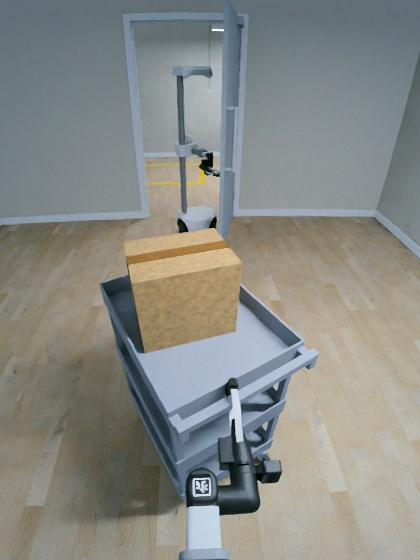

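Scene clock: 106.43 s.
move: r1 moving
r1.base_odometry: x=-1.793 y=+0.189 heading=-1.411
r1.turned_by_wheels: +0.124
r1.turned_by_imu: +0.118
r1.base_tilt: forward=-1.7 right=+1.3
r1.lidar_m: 0.33 0.29 0.28 0.36 3.33 3.30 0.69 0.69 2.44 2.71 1.98 0.52
r1.base_status: rotate_rad moving
r1.joint_positions: lift_m=+0.600 arm_m=+0.072 wrist_yaw_rad=-0.025 wrist_pitch_rad=+0.002 wrist_roll_rad=+0.000 gripper_m=-0.020
r1.joint_status: arm_m moving
r1.measured_speeds: translate_m=+0.000 strafe_m=+0.001 rotate_rad=+0.483 lift_m=+0.000 arm_m=+0.048 wrist_yaw_rad=+0.000 wrist_pitch_rad=+0.000 wrist_roll_rad=+0.000
r1.motor_effort: lift_m=+22(22) arm_m=+9(12) wheel_0=-19(19) wheel_1=-9(10) wheel_2=-23(23)
r1.servo_current: wrist_yaw_rad=156(169) wrist_pitch_rad=39(46) wrist_roll_rad=39(72) gripper_m=46(46)
r1.contact_limits: arm_m 0.9; rotate_rad 0.9
r1.hand_pose: x=+0.5293 y=-0.0946 z=+0.7773 quat_wxyz=(+1.000, +0.000, +0.001, -0.012) (m; r1's base frame)
r1.wrist_depth_mm: 137 157 184 229 286 - - / 131 153 184 229 289 - - / 131 153 183 228 286 - 1576 / 134 157 184 227 286 - - / 131 153 183 228 283 - 1863 / 131 153 182 193 180 - - / 135 148 142 179 309 1537 -
r2: as last shown
r2.base_tilt: forward=-0.6 right=+0.1
r2.lidar_m: 0.44 0.74 2.49 2.35 2.50 2.41 2.29 2.38 2.47 2.35 2.44 0.56
r2.servo_current: wrist_yaw_rad=72(72) wrist_pitch_rad=46(52) wrist_roll_rad=39(59) gripper_m=143(150)
r2.wrist_depth_mm: - - - 330 353 357 357 / - - - 304 310 1756 1182 / - - - 270 279 1808 539 / - - - 196 257 778 - / - - 459 180 236 842 - / - 445 186 165 179 - - / - 424 424 - 211 732 -
pictures: none

Scene clock: 107.53 s.
earlier move: r1 done
r1.base_odometry: x=-1.793 y=+0.189 heading=-1.136
r1.turned_by_wheels: +0.275
r1.turned_by_imu: +0.217
r1.base_tilt: forward=-1.6 right=+1.3
r1.lidar_m: 0.40 0.34 0.37 0.47 3.32 3.35 0.68 1.03 2.49 3.04 1.85 0.63
r1.base_status: done
r1.joint_positions: lift_m=+0.600 arm_m=+0.100 wrist_yaw_rad=-0.022 wrist_pitch_rad=+0.002 wrist_roll_rad=+0.000 gripper_m=-0.020
r1.joint_status: all done
r1.measured_speeds: all 0
r1.on_its_own: wrist_yaw_rad is at rest, and its servo_current (130 mA) is outside its rest range (0 to 104 mA)
r1.motor_effort: lift_m=+22(22) arm_m=+6(12) wheel_0=-8(23) wheel_1=-3(12) wheel_2=-6(27)
r1.servo_current: wrist_yaw_rad=130(169) wrist_pitch_rad=39(52) wrist_roll_rad=33(72) gripper_m=46(52)
r1.contact_limits: arm_m 0.9; rotate_rad 0.9
r1.hand_pose: x=+0.5571 y=-0.0937 z=+0.7773 quat_wxyz=(+1.000, +0.000, +0.001, -0.011) (m; r1's base frame)
r1.wrist_depth_mm: 158 181 208 249 309 - - / 155 178 208 249 309 - - / 158 178 208 248 307 - - / 155 182 208 248 309 - - / 157 177 207 249 307 - - / 154 177 193 198 297 - - / 157 169 202 184 286 1808 1808
r2.base_odometry: x=-0.955 y=-0.262 heading=-2.904
r2.turned_by_wheels: +0.000
r2.turned_by_imu: +0.000
r2.base_tilt: forward=-0.7 right=+0.0
r2.lidar_m: 0.44 0.74 2.51 2.37 2.46 2.42 2.29 2.38 2.47 2.35 2.44 0.56
r2.base_status: not commanded
r2.joint_positions: lift_m=+0.688 arm_m=+0.120 wrist_yaw_rad=-0.003 wrist_pitch_rad=+0.004 wrist_roll_rad=+1.569 gripper_m=-0.028
r2.joint_status: not commanded
r2.measured_speeds: all 0
r2.motor_effort: lift_m=+21(21) arm_m=+5(5) wheel_0=+1(2) wheel_1=+4(5) wheel_2=-5(5)
r2.servo_current: wrist_yaw_rad=39(72) wrist_pitch_rad=39(52) wrist_roll_rad=39(59) gripper_m=143(150)
r2.hand_pose: x=+0.5790 y=-0.0882 z=+0.8649 quat_wxyz=(+0.708, +0.707, +0.000, -0.002) (m; r2's base frame)
r2.wrist_depth_mm: - - - 330 353 357 357 / - - - 306 309 1661 1182 / - - - 271 279 1808 535 / - - - 196 257 778 - / - - 459 179 236 854 - / - 449 186 164 179 - - / - 427 424 - 211 723 -
wait: 1.10 of 2.5 s (r1 has come to rest)
pictures: none

Scene clock: 108.03 s.
move: r1 moving; r2 moving
r1.base_odometry: x=-1.789 y=+0.156 heading=-1.137
r1.turned_by_wheels: -0.001
r1.turned_by_imu: -0.001
r1.base_tilt: forward=-1.6 right=+1.3
r1.lidar_m: 0.39 0.35 0.35 0.45 3.35 3.36 0.71 1.10 2.47 3.09 1.83 0.64
r1.base_status: translate_m moving; strafe_m moving
r1.joint_positions: lift_m=+0.600 arm_m=+0.100 wrist_yaw_rad=-0.022 wrist_pitch_rad=+0.002 wrist_roll_rad=+0.000 gripper_m=-0.020
r1.joint_status: not commanded
r1.measured_speeds: translate_m=+0.120 strafe_m=-0.043 rotate_rad=+0.000 lift_m=+0.000 arm_m=+0.000 wrist_yaw_rad=+0.000 wrist_pitch_rad=+0.000 wrist_roll_rad=+0.000
r1.motor_effort: lift_m=+22(22) arm_m=+6(6) wheel_0=+5(5) wheel_1=+1(4) wheel_2=-18(19)
r1.servo_current: wrist_yaw_rad=137(150) wrist_pitch_rad=46(46) wrist_roll_rad=39(65) gripper_m=39(46)
r1.contact_limits: arm_m 0.9; translate_m 0.9
r1.hand_pose: x=+0.5571 y=-0.0937 z=+0.7773 quat_wxyz=(+1.000, +0.000, +0.001, -0.011) (m; r1's base frame)
r1.wrist_depth_mm: 152 179 206 249 300 - - / 152 176 206 249 301 - - / 156 176 206 247 310 - - / 150 179 211 247 309 - - / 152 175 206 247 307 - - / 151 174 191 198 183 - - / 154 167 194 164 289 1708 1756
r2.base_odometry: x=-0.951 y=-0.276 heading=-2.904
r2.turned_by_wheels: +0.000
r2.turned_by_imu: -0.001
r2.base_tilt: forward=-0.7 right=+0.1
r2.lidar_m: 0.43 0.77 2.48 2.34 2.49 2.42 2.28 2.38 2.50 2.36 2.48 0.56
r2.base_status: strafe_m moving
r2.joint_positions: lift_m=+0.688 arm_m=+0.120 wrist_yaw_rad=-0.003 wrist_pitch_rad=+0.003 wrist_roll_rad=+1.569 gripper_m=-0.028
r2.joint_status: not commanded
r2.measured_speeds: translate_m=-0.001 strafe_m=+0.056 rotate_rad=+0.004 lift_m=+0.000 arm_m=+0.000 wrist_yaw_rad=-0.011 wrist_pitch_rad=-0.005 wrist_roll_rad=+0.000
r2.motor_effort: lift_m=+21(21) arm_m=+5(5) wheel_0=-14(14) wheel_1=+6(8) wheel_2=-1(3)
r2.servo_current: wrist_yaw_rad=52(52) wrist_pitch_rad=39(46) wrist_roll_rad=39(52) gripper_m=130(150)
r2.contact_limits: strafe_m 0.9
r2.hand_pose: x=+0.5790 y=-0.0883 z=+0.8649 quat_wxyz=(+0.708, +0.707, +0.000, -0.002) (m; r2's base frame)
r2.wrist_depth_mm: - - - 330 349 359 355 / - - - 297 310 1708 1182 / - - - 270 278 1756 539 / - - - 195 256 788 - / - - 459 180 237 - - / - 445 184 164 181 - - / - 421 421 - 209 - -
pictures: none

Scene clock: 109.80 s.
earlier move: r1 done; r2 moving
r1.base_odometry: x=-1.765 y=-0.062 heading=-1.137
r1.turned_by_wheels: +0.000
r1.turned_by_imu: -0.003
r1.base_tilt: forward=-1.6 right=+1.3
r1.lidar_m: 0.34 0.29 0.26 0.35 0.66 3.57 0.93 1.53 2.61 3.24 1.65 3.70
r1.base_status: done
r1.joint_positions: lift_m=+0.600 arm_m=+0.100 wrist_yaw_rad=-0.018 wrist_pitch_rad=+0.002 wrist_roll_rad=+0.000 gripper_m=-0.020
r1.joint_status: not commanded
r1.measured_speeds: all 0
r1.motor_effort: lift_m=+22(22) arm_m=+5(6) wheel_0=-6(7) wheel_1=+1(4) wheel_2=-7(20)
r1.servo_current: wrist_yaw_rad=104(150) wrist_pitch_rad=46(52) wrist_roll_rad=46(72) gripper_m=46(52)
r1.contact_limits: arm_m 0.9; translate_m 0.9
r1.hand_pose: x=+0.5576 y=-0.0926 z=+0.7773 quat_wxyz=(+1.000, +0.000, +0.001, -0.009) (m; r1's base frame)
r1.wrist_depth_mm: 129 156 178 - - - - / 129 148 174 - - - - / 126 152 178 - - - - / 126 148 178 - - - - / 125 151 178 - - - - / 128 147 176 198 182 - - / 124 143 166 162 180 1661 1808
r2.base_odometry: x=-0.912 y=-0.440 heading=-2.904
r2.turned_by_wheels: +0.000
r2.turned_by_imu: -0.002
r2.base_tilt: forward=-0.7 right=+0.1
r2.lidar_m: 0.46 3.21 2.31 2.18 2.24 2.41 2.30 2.39 2.65 2.53 2.65 0.58
r2.base_status: strafe_m moving
r2.joint_positions: lift_m=+0.688 arm_m=+0.120 wrist_yaw_rad=-0.011 wrist_pitch_rad=+0.003 wrist_roll_rad=+1.569 gripper_m=-0.029
r2.joint_status: not commanded
r2.measured_speeds: translate_m=+0.000 strafe_m=+0.098 rotate_rad=+0.002 lift_m=+0.000 arm_m=+0.000 wrist_yaw_rad=+0.000 wrist_pitch_rad=+0.000 wrist_roll_rad=+0.000
r2.motor_effort: lift_m=+21(21) arm_m=+5(5) wheel_0=-11(17) wheel_1=+5(8) wheel_2=-3(6)
r2.servo_current: wrist_yaw_rad=65(78) wrist_pitch_rad=39(46) wrist_roll_rad=52(52) gripper_m=104(150)
r2.contact_limits: strafe_m 0.9
r2.hand_pose: x=+0.5783 y=-0.0905 z=+0.8650 quat_wxyz=(+0.708, +0.707, -0.003, -0.005) (m; r2's base frame)
r2.wrist_depth_mm: - - - 287 300 1756 1229 / - - - 211 277 1756 512 / - - - 195 259 1756 - / - - 462 184 246 809 - / - - 455 177 232 820 - / - - 186 164 181 - - / - 439 436 - 212 - -
wait: 1.77 of 2.5 s (r1 has come to rest)
pictures: none

Scene clock: 111.67 s.
earlier move: r2 done
r1.base_odometry: x=-1.765 y=-0.062 heading=-1.137
r1.turned_by_wheels: +0.000
r1.turned_by_imu: +0.000
r1.base_tilt: forward=-1.6 right=+1.3
r1.lidar_m: 0.35 0.28 0.27 0.35 0.67 3.55 0.91 1.57 2.59 3.23 1.66 3.68
r1.base_status: done
r1.joint_positions: lift_m=+0.600 arm_m=+0.100 wrist_yaw_rad=-0.018 wrist_pitch_rad=+0.002 wrist_roll_rad=+0.000 gripper_m=-0.020
r1.joint_status: not commanded
r1.measured_speeds: all 0
r1.motor_effort: lift_m=+22(22) arm_m=+5(6) wheel_0=-6(7) wheel_1=+1(4) wheel_2=-7(20)
r1.servo_current: wrist_yaw_rad=91(150) wrist_pitch_rad=46(52) wrist_roll_rad=59(72) gripper_m=52(52)
r1.contact_limits: arm_m 0.9; translate_m 0.9
r1.hand_pose: x=+0.5576 y=-0.0926 z=+0.7773 quat_wxyz=(+1.000, +0.000, +0.001, -0.009) (m; r1's base frame)
r1.wrist_depth_mm: 129 156 178 - - - - / 129 148 174 - - - - / 126 151 178 - - - - / 126 147 178 - - - - / 126 151 178 - - - - / 128 147 176 198 182 - - / 125 143 167 162 180 1618 1756
r2.base_odometry: x=-0.884 y=-0.553 heading=-2.904
r2.turned_by_wheels: +0.000
r2.turned_by_imu: +0.000
r2.base_tilt: forward=-0.7 right=+0.0
r2.lidar_m: 0.47 3.03 2.18 2.07 2.16 2.39 2.29 2.39 2.73 2.65 2.76 0.57
r2.base_status: done
r2.joint_positions: lift_m=+0.688 arm_m=+0.120 wrist_yaw_rad=-0.010 wrist_pitch_rad=+0.003 wrist_roll_rad=+1.569 gripper_m=-0.029
r2.joint_status: not commanded
r2.measured_speeds: all 0
r2.motor_effort: lift_m=+21(21) arm_m=+5(5) wheel_0=-8(17) wheel_1=+4(8) wheel_2=-4(6)
r2.servo_current: wrist_yaw_rad=65(78) wrist_pitch_rad=39(46) wrist_roll_rad=52(59) gripper_m=104(150)
r2.contact_limits: strafe_m 0.9
r2.hand_pose: x=+0.5783 y=-0.0903 z=+0.8650 quat_wxyz=(+0.708, +0.707, -0.002, -0.005) (m; r2's base frame)
r2.wrist_depth_mm: - - - 208 274 1756 1229 / - - - 196 260 1756 508 / - - - 189 250 768 - / - - 455 182 240 820 - / - - 459 175 231 809 - / - - 186 166 180 - - / - - 449 - 216 - -
wait: 1.87 of 2 s (r2 has come to rest)
pictures: r1_head_camera, r1_head_left_camera, r2_head_camera
Images, in order (width x height): r1_head_camera 420x560, r1_head_left_camera 420x672, r2_head_camera 420x560.

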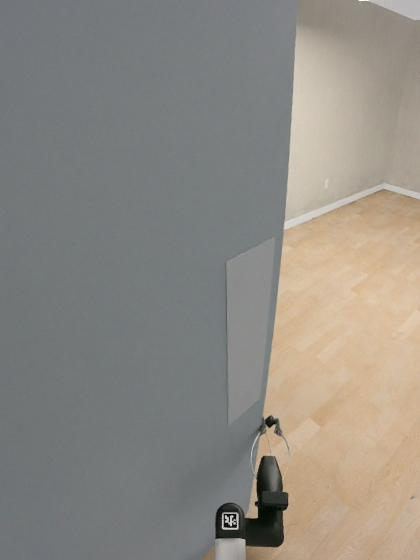

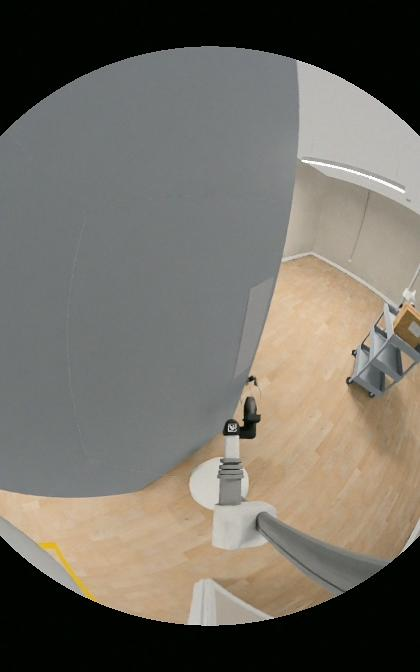

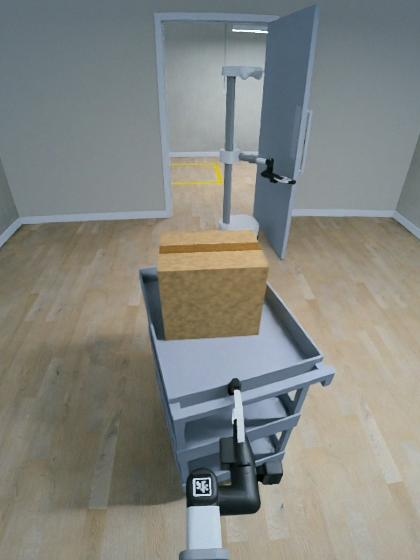

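Request:
move(blocking=false, r1={"base":{"translate_m":0.46,"strafe_m":-0.38},"contact_limits":{"translate_m":0.6}})

Request:
wait(seconds=4, cameras=["r1_head_left_camera","r1_head_right_camera","r2_head_camera"])

Scene clock: 122.07 s.
move: r1 moving
r1.base_odometry: x=-1.773 y=-0.095 heading=-1.138
r1.turned_by_wheels: -0.001
r1.turned_by_imu: -0.001
r1.base_tilt: forward=-1.6 right=+1.3
r1.lidar_m: 0.33 0.28 0.28 0.36 0.64 3.61 0.96 1.64 2.60 3.24 1.63 3.67
r1.base_status: translate_m moving; strafe_m moving
r1.joint_positions: lift_m=+0.600 arm_m=+0.100 wrist_yaw_rad=-0.016 wrist_pitch_rad=+0.002 wrist_roll_rad=+0.000 gripper_m=-0.020
r1.joint_status: not commanded
r1.measured_speeds: translate_m=+0.100 strafe_m=-0.083 rotate_rad=-0.004 lift_m=+0.000 arm_m=+0.000 wrist_yaw_rad=+0.002 wrist_pitch_rad=+0.000 wrist_roll_rad=+0.000
r1.motor_effort: lift_m=+22(22) arm_m=+5(5) wheel_0=+6(6) wheel_1=-7(7) wheel_2=-11(16)
r1.servo_current: wrist_yaw_rad=91(111) wrist_pitch_rad=39(46) wrist_roll_rad=52(59) gripper_m=39(46)
r1.contact_limits: arm_m 0.9; translate_m 0.6
r1.hand_pose: x=+0.5577 y=-0.0921 z=+0.7773 quat_wxyz=(+1.000, +0.000, +0.001, -0.008) (m; r1's base frame)
r1.wrist_depth_mm: 126 - 160 - - - - / 123 142 161 - - - - / 121 142 162 - - - - / 124 138 165 - - - - / 118 142 165 - - - - / 123 141 165 198 - - - / 122 134 164 1808 165 1863 1808
r2: as last shown
r2.base_tilt: forward=-0.6 right=+0.1
r2.lidar_m: 0.46 3.00 2.20 2.08 2.15 2.40 2.30 2.37 2.76 2.65 2.78 0.56
r2.motor_effort: lift_m=+21(21) arm_m=+5(5) wheel_0=-8(8) wheel_1=+4(4) wheel_2=-5(5)
r2.servo_current: wrist_yaw_rad=59(72) wrist_pitch_rad=39(46) wrist_roll_rad=52(59) gripper_m=98(104)
r2.contact_limits: strafe_m 0.9
r2.wrist_depth_mm: - - - 208 273 1756 1255 / - - - 196 260 1808 512 / - - - 189 250 768 - / - - 455 181 241 798 - / - - 455 175 230 809 - / - - 186 166 180 - - / - - 449 - 216 - -
pictures: none

Scene clock: 124.97 s.
earlier move: r1 done
r1.base_odometry: x=-1.917 y=-0.639 heading=-1.137
r1.turned_by_wheels: +0.001
r1.turned_by_imu: -0.003
r1.base_tilt: forward=-1.6 right=+1.3
r1.lidar_m: 2.24 2.03 2.03 0.26 0.25 1.44 1.48 2.72 2.72 1.21 1.12 3.50
r1.base_status: done
r1.joint_positions: lift_m=+0.600 arm_m=+0.100 wrist_yaw_rad=-0.001 wrist_pitch_rad=+0.002 wrist_roll_rad=+0.000 gripper_m=-0.020
r1.joint_status: not commanded
r1.measured_speeds: all 0
r1.motor_effort: lift_m=+20(22) arm_m=-3(15) wheel_0=-2(11) wheel_1=+4(9) wheel_2=-1(19)
r1.servo_current: wrist_yaw_rad=26(111) wrist_pitch_rad=46(52) wrist_roll_rad=46(72) gripper_m=46(52)
r1.contact_limits: arm_m 0.9; translate_m 0.6
r1.hand_pose: x=+0.5592 y=-0.0877 z=+0.7775 quat_wxyz=(+1.000, +0.000, +0.001, +0.000) (m; r1's base frame)
r1.wrist_depth_mm: - - - - - - - / - - - - - - - / - - - - - - - / - - - - - - - / - - - - - - - / - - 185 193 - - - / - 140 178 183 143 1863 1863
r2.base_odometry: x=-0.884 y=-0.553 heading=-2.904
r2.turned_by_wheels: +0.000
r2.turned_by_imu: +0.000
r2.base_tilt: forward=-0.7 right=+0.1
r2.lidar_m: 0.48 3.01 2.20 2.07 2.15 2.41 2.28 2.39 2.80 2.66 2.77 0.55
r2.base_status: not commanded
r2.joint_positions: lift_m=+0.688 arm_m=+0.120 wrist_yaw_rad=-0.010 wrist_pitch_rad=+0.003 wrist_roll_rad=+1.569 gripper_m=-0.029
r2.joint_status: not commanded
r2.measured_speeds: all 0
r2.motor_effort: lift_m=+21(21) arm_m=+5(5) wheel_0=-8(8) wheel_1=+4(4) wheel_2=-4(5)
r2.servo_current: wrist_yaw_rad=65(72) wrist_pitch_rad=39(46) wrist_roll_rad=46(59) gripper_m=104(104)
r2.contact_limits: strafe_m 0.9
r2.hand_pose: x=+0.5783 y=-0.0903 z=+0.8650 quat_wxyz=(+0.708, +0.707, -0.002, -0.005) (m; r2's base frame)
r2.wrist_depth_mm: - - - 208 273 1756 1255 / - - - 196 262 1756 517 / - - 462 188 250 707 - / - - 455 182 239 809 - / - - 455 175 229 809 - / - - 187 165 180 - - / - - 449 - 215 - -
wait: 2.90 of 4 s (r1 has come to rest)
pictures: r1_head_left_camera, r1_head_right_camera, r2_head_camera
Images, in order (width x height): r1_head_left_camera 420x672, r1_head_right_camera 420x672, r2_head_camera 420x560.

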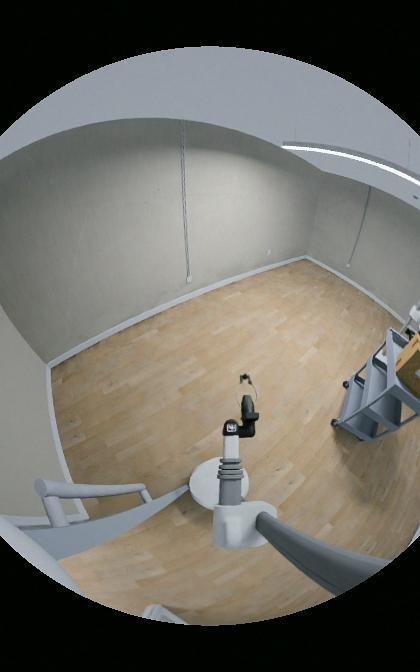

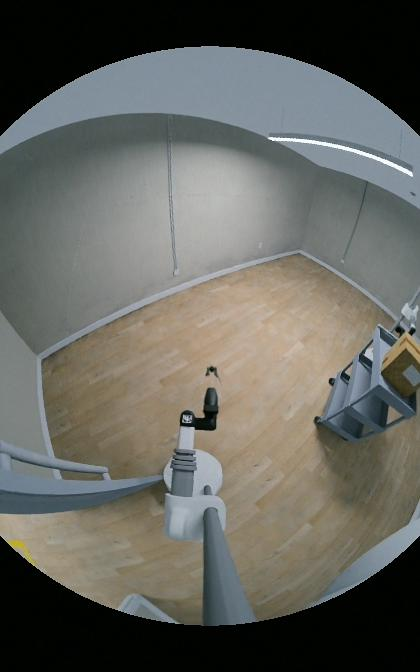

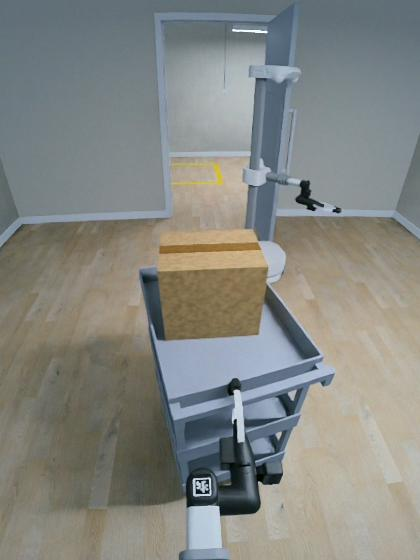

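Request:
move(blocking=false, r1={"base":{"translate_m":0.12,"strafe_m":0.08},"pace":"slow","contact_limits":{"translate_m":0.6}})

Request:
wait(seconds=4, cameras=["r1_head_left_camera","r2_head_camera","r2_head_left_camera"])

Scene clock: 130.80 s.
move: r1 moving
r1.base_odometry: x=-1.905 y=-0.647 heading=-1.137
r1.turned_by_wheels: +0.000
r1.turned_by_imu: +0.000
r1.base_tilt: forward=-1.6 right=+1.3
r1.lidar_m: 2.21 2.02 2.00 0.25 0.25 1.46 1.46 2.72 2.73 1.20 1.13 3.47
r1.base_status: translate_m moving; strafe_m moving
r1.joint_positions: lift_m=+0.600 arm_m=+0.100 wrist_yaw_rad=-0.001 wrist_pitch_rad=+0.002 wrist_roll_rad=+0.000 gripper_m=-0.020
r1.joint_status: not commanded
r1.measured_speeds: translate_m=+0.045 strafe_m=+0.031 rotate_rad=-0.003 lift_m=+0.000 arm_m=+0.000 wrist_yaw_rad=+0.000 wrist_pitch_rad=+0.000 wrist_roll_rad=+0.000
r1.motor_effort: lift_m=+20(20) arm_m=-4(4) wheel_0=-6(9) wheel_1=+13(15) wheel_2=-4(7)
r1.servo_current: wrist_yaw_rad=46(65) wrist_pitch_rad=39(52) wrist_roll_rad=39(59) gripper_m=46(52)
r1.contact_limits: arm_m 0.9; translate_m 0.6
r1.hand_pose: x=+0.5592 y=-0.0877 z=+0.7775 quat_wxyz=(+1.000, +0.000, +0.001, +0.000) (m; r1's base frame)
r1.wrist_depth_mm: - - - - - - - / - - - - - - - / - - - - - - - / - - - - - - - / - - - - - - - / - - 185 192 - - - / - 140 178 183 144 1756 1808
r2: as last shown
r2.base_tilt: forward=-0.7 right=+0.0
r2.lidar_m: 0.45 3.02 2.22 2.07 2.15 2.37 2.29 2.39 2.78 2.66 2.77 0.56
r2.servo_current: wrist_yaw_rad=78(78) wrist_pitch_rad=39(52) wrist_roll_rad=39(52) gripper_m=104(104)
r2.contact_limits: strafe_m 0.9
r2.wrist_depth_mm: - - - 207 272 1756 1229 / - - - 197 260 1708 512 / - - 459 188 249 707 - / - - 459 181 240 798 - / - - 452 174 230 820 - / - - 186 165 180 - - / - - 449 - 216 - -
pictures: none

Scene clock: 132.93 s.
earlier move: r1 done
r1.base_odometry: x=-1.794 y=-0.715 heading=-1.137
r1.turned_by_wheels: +0.000
r1.turned_by_imu: +0.001
r1.base_tilt: forward=-1.6 right=+1.3
r1.lidar_m: 2.09 1.88 1.91 0.27 0.25 1.68 1.54 2.84 2.88 1.15 1.23 3.26
r1.base_status: done
r1.joint_positions: lift_m=+0.600 arm_m=+0.100 wrist_yaw_rad=-0.001 wrist_pitch_rad=+0.002 wrist_roll_rad=+0.000 gripper_m=-0.020
r1.joint_status: not commanded
r1.measured_speeds: all 0
r1.motor_effort: lift_m=+20(20) arm_m=-4(4) wheel_0=-5(10) wheel_1=+8(15) wheel_2=-2(7)
r1.servo_current: wrist_yaw_rad=52(65) wrist_pitch_rad=39(52) wrist_roll_rad=59(72) gripper_m=39(52)
r1.contact_limits: arm_m 0.9; translate_m 0.6
r1.hand_pose: x=+0.5592 y=-0.0877 z=+0.7775 quat_wxyz=(+1.000, +0.000, +0.001, +0.000) (m; r1's base frame)
r1.wrist_depth_mm: - - - - - - - / - - - - - - - / - - - - - - - / - - - - - - - / - - - - - - - / - - 182 193 - - - / - 140 178 183 143 1808 1808
r2.base_odometry: x=-0.884 y=-0.553 heading=-2.904
r2.turned_by_wheels: +0.000
r2.turned_by_imu: +0.000
r2.base_tilt: forward=-0.7 right=+0.1
r2.lidar_m: 0.47 3.02 2.18 2.07 2.16 2.39 2.32 2.40 2.76 2.65 2.77 0.56
r2.base_status: not commanded
r2.joint_positions: lift_m=+0.688 arm_m=+0.120 wrist_yaw_rad=-0.010 wrist_pitch_rad=+0.003 wrist_roll_rad=+1.569 gripper_m=-0.029
r2.joint_status: not commanded
r2.measured_speeds: all 0
r2.motor_effort: lift_m=+21(21) arm_m=+5(5) wheel_0=-8(8) wheel_1=+4(4) wheel_2=-4(5)
r2.servo_current: wrist_yaw_rad=65(78) wrist_pitch_rad=46(52) wrist_roll_rad=33(59) gripper_m=98(104)
r2.contact_limits: strafe_m 0.9
r2.hand_pose: x=+0.5783 y=-0.0903 z=+0.8650 quat_wxyz=(+0.708, +0.707, -0.002, -0.005) (m; r2's base frame)
r2.wrist_depth_mm: - - - 207 272 1756 1255 / - - - 196 260 1708 512 / - - 459 189 249 768 - / - - 455 181 240 809 - / - - 455 175 230 809 - / - - 186 165 180 - - / - - 445 - 216 - -
wait: 2.13 of 4 s (r1 has come to rest)
pictures: r1_head_left_camera, r2_head_camera, r2_head_left_camera
Images, in order (width x height): r1_head_left_camera 420x672, r2_head_camera 420x560, r2_head_left_camera 420x672.

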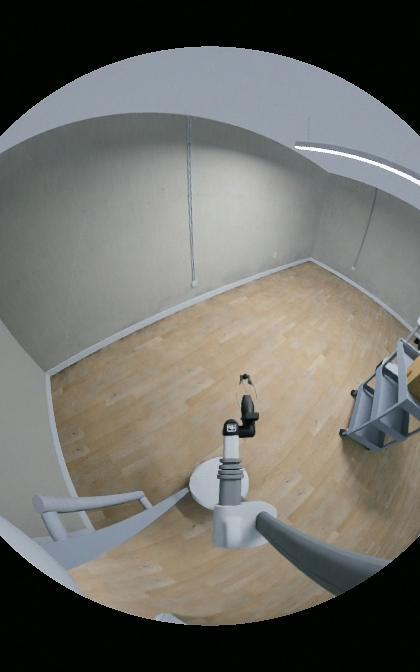

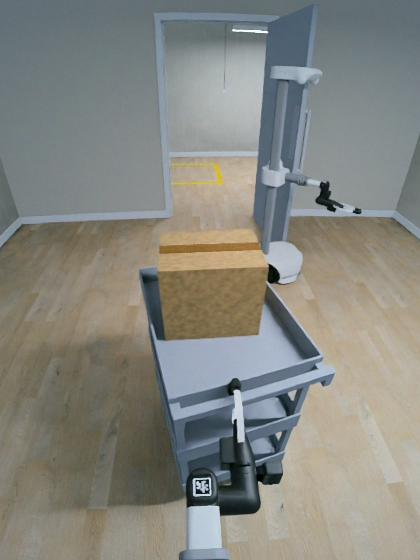

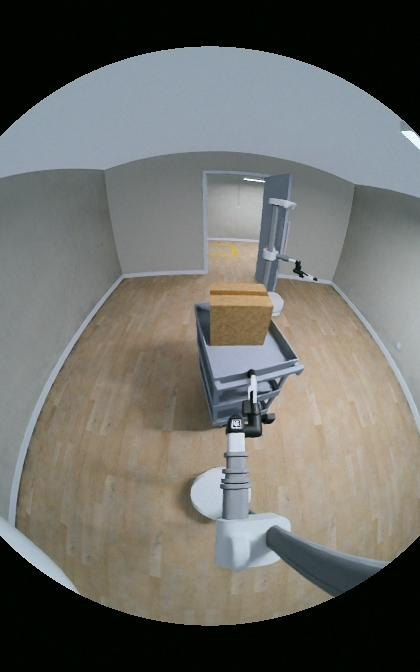

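Request:
move(blocking=false, r2={"base":{"translate_m":0.6,"strafe_m":0.05},"contact_limits":{"translate_m":0.5}})

Request:
wait(seconds=5, cameras=["r2_head_camera"])

Scene clock: 145.40 s.
move: r2 moving
r1: as last shown
r1.turned_by_imu: +0.000
r1.lidar_m: 2.07 1.88 1.91 0.26 0.27 1.65 1.52 2.84 2.84 1.15 1.24 3.27
r1.motor_effort: lift_m=+20(20) arm_m=-4(4) wheel_0=-6(6) wheel_1=+8(8) wheel_2=-2(2)
r1.servo_current: wrist_yaw_rad=52(65) wrist_pitch_rad=39(46) wrist_roll_rad=39(65) gripper_m=39(46)
r1.contact_limits: arm_m 0.9; translate_m 0.6
r1.wrist_depth_mm: - - - - - - - / - - - - - - - / - - - - - - - / - - - - - - - / - - - - - - - / - - 182 192 - - - / - 140 178 183 144 1808 1808
r2.base_odometry: x=-0.914 y=-0.563 heading=-2.905
r2.turned_by_wheels: -0.001
r2.turned_by_imu: +0.000
r2.base_tilt: forward=-0.7 right=+0.1
r2.lidar_m: 0.47 3.02 2.15 2.08 2.18 2.45 2.31 2.42 2.79 2.64 2.77 0.55
r2.base_status: translate_m moving; strafe_m moving
r2.joint_positions: lift_m=+0.688 arm_m=+0.120 wrist_yaw_rad=-0.010 wrist_pitch_rad=+0.003 wrist_roll_rad=+1.569 gripper_m=-0.029
r2.joint_status: not commanded
r2.measured_speeds: translate_m=+0.120 strafe_m=+0.011 rotate_rad=-0.001 lift_m=+0.000 arm_m=+0.000 wrist_yaw_rad=+0.000 wrist_pitch_rad=+0.000 wrist_roll_rad=+0.000
r2.motor_effort: lift_m=+21(21) arm_m=+5(5) wheel_0=+5(7) wheel_1=+9(10) wheel_2=-22(23)
r2.servo_current: wrist_yaw_rad=65(72) wrist_pitch_rad=39(46) wrist_roll_rad=52(52) gripper_m=91(98)
r2.contact_limits: translate_m 0.5
r2.hand_pose: x=+0.5783 y=-0.0903 z=+0.8652 quat_wxyz=(+0.708, +0.707, -0.003, -0.005) (m; r2's base frame)
r2.wrist_depth_mm: - - - 211 277 1708 1205 / - - - 198 265 1708 521 / - - - 189 252 750 - / - - 459 182 240 854 - / - - 452 174 229 820 - / - - 186 166 179 - - / - 449 445 - 213 - -
pictures: none

Scene clock: 148.40 s.
earlier move: r2 done
r1.base_odometry: x=-1.794 y=-0.715 heading=-1.137
r1.turned_by_wheels: +0.000
r1.turned_by_imu: +0.000
r1.base_tilt: forward=-1.6 right=+1.2
r1.lidar_m: 2.10 1.88 1.93 0.25 0.25 1.65 1.53 2.83 1.07 1.03 1.66 3.25
r1.base_status: not commanded
r1.joint_positions: lift_m=+0.600 arm_m=+0.100 wrist_yaw_rad=-0.001 wrist_pitch_rad=+0.002 wrist_roll_rad=+0.000 gripper_m=-0.020
r1.joint_status: not commanded
r1.measured_speeds: all 0
r1.motor_effort: lift_m=+20(20) arm_m=-4(4) wheel_0=-5(6) wheel_1=+8(8) wheel_2=-2(2)
r1.servo_current: wrist_yaw_rad=52(65) wrist_pitch_rad=52(52) wrist_roll_rad=52(78) gripper_m=46(52)
r1.contact_limits: arm_m 0.9; translate_m 0.6
r1.hand_pose: x=+0.5592 y=-0.0877 z=+0.7775 quat_wxyz=(+1.000, +0.000, +0.001, +0.000) (m; r1's base frame)
r1.wrist_depth_mm: - - - - - - - / - - - - - - - / - - - - - - - / - - - - - - - / - - - - - - - / - - 182 192 - - - / - 140 178 183 144 1756 1863
r2.base_odometry: x=-1.455 y=-0.743 heading=-2.903
r2.turned_by_wheels: +0.002
r2.turned_by_imu: +0.005
r2.base_tilt: forward=-0.7 right=+0.1
r2.lidar_m: 0.42 0.49 2.13 2.05 2.13 2.89 2.89 3.04 2.80 2.70 2.79 0.63
r2.base_status: done
r2.joint_positions: lift_m=+0.688 arm_m=+0.120 wrist_yaw_rad=+0.003 wrist_pitch_rad=+0.003 wrist_roll_rad=+1.569 gripper_m=-0.029
r2.joint_status: not commanded
r2.measured_speeds: all 0
r2.motor_effort: lift_m=+20(21) arm_m=+5(5) wheel_0=+6(15) wheel_1=+6(12) wheel_2=-2(24)
r2.servo_current: wrist_yaw_rad=33(78) wrist_pitch_rad=46(52) wrist_roll_rad=46(72) gripper_m=85(98)
r2.contact_limits: translate_m 0.5
r2.hand_pose: x=+0.5794 y=-0.0866 z=+0.8652 quat_wxyz=(+0.708, +0.707, +0.002, +0.000) (m; r2's base frame)
r2.wrist_depth_mm: - 1281 1281 1281 1281 1255 1118 / - - - 379 - 1708 1205 / - - - 355 418 427 430 / - - - 297 317 1756 512 / - - - 195 259 1863 - / - - 186 163 180 699 - / - 410 418 - 199 - -
wait: 3.00 of 5 s (r2 has come to rest)
pictures: r2_head_camera
Images, in order (width x height): r2_head_camera 420x560.

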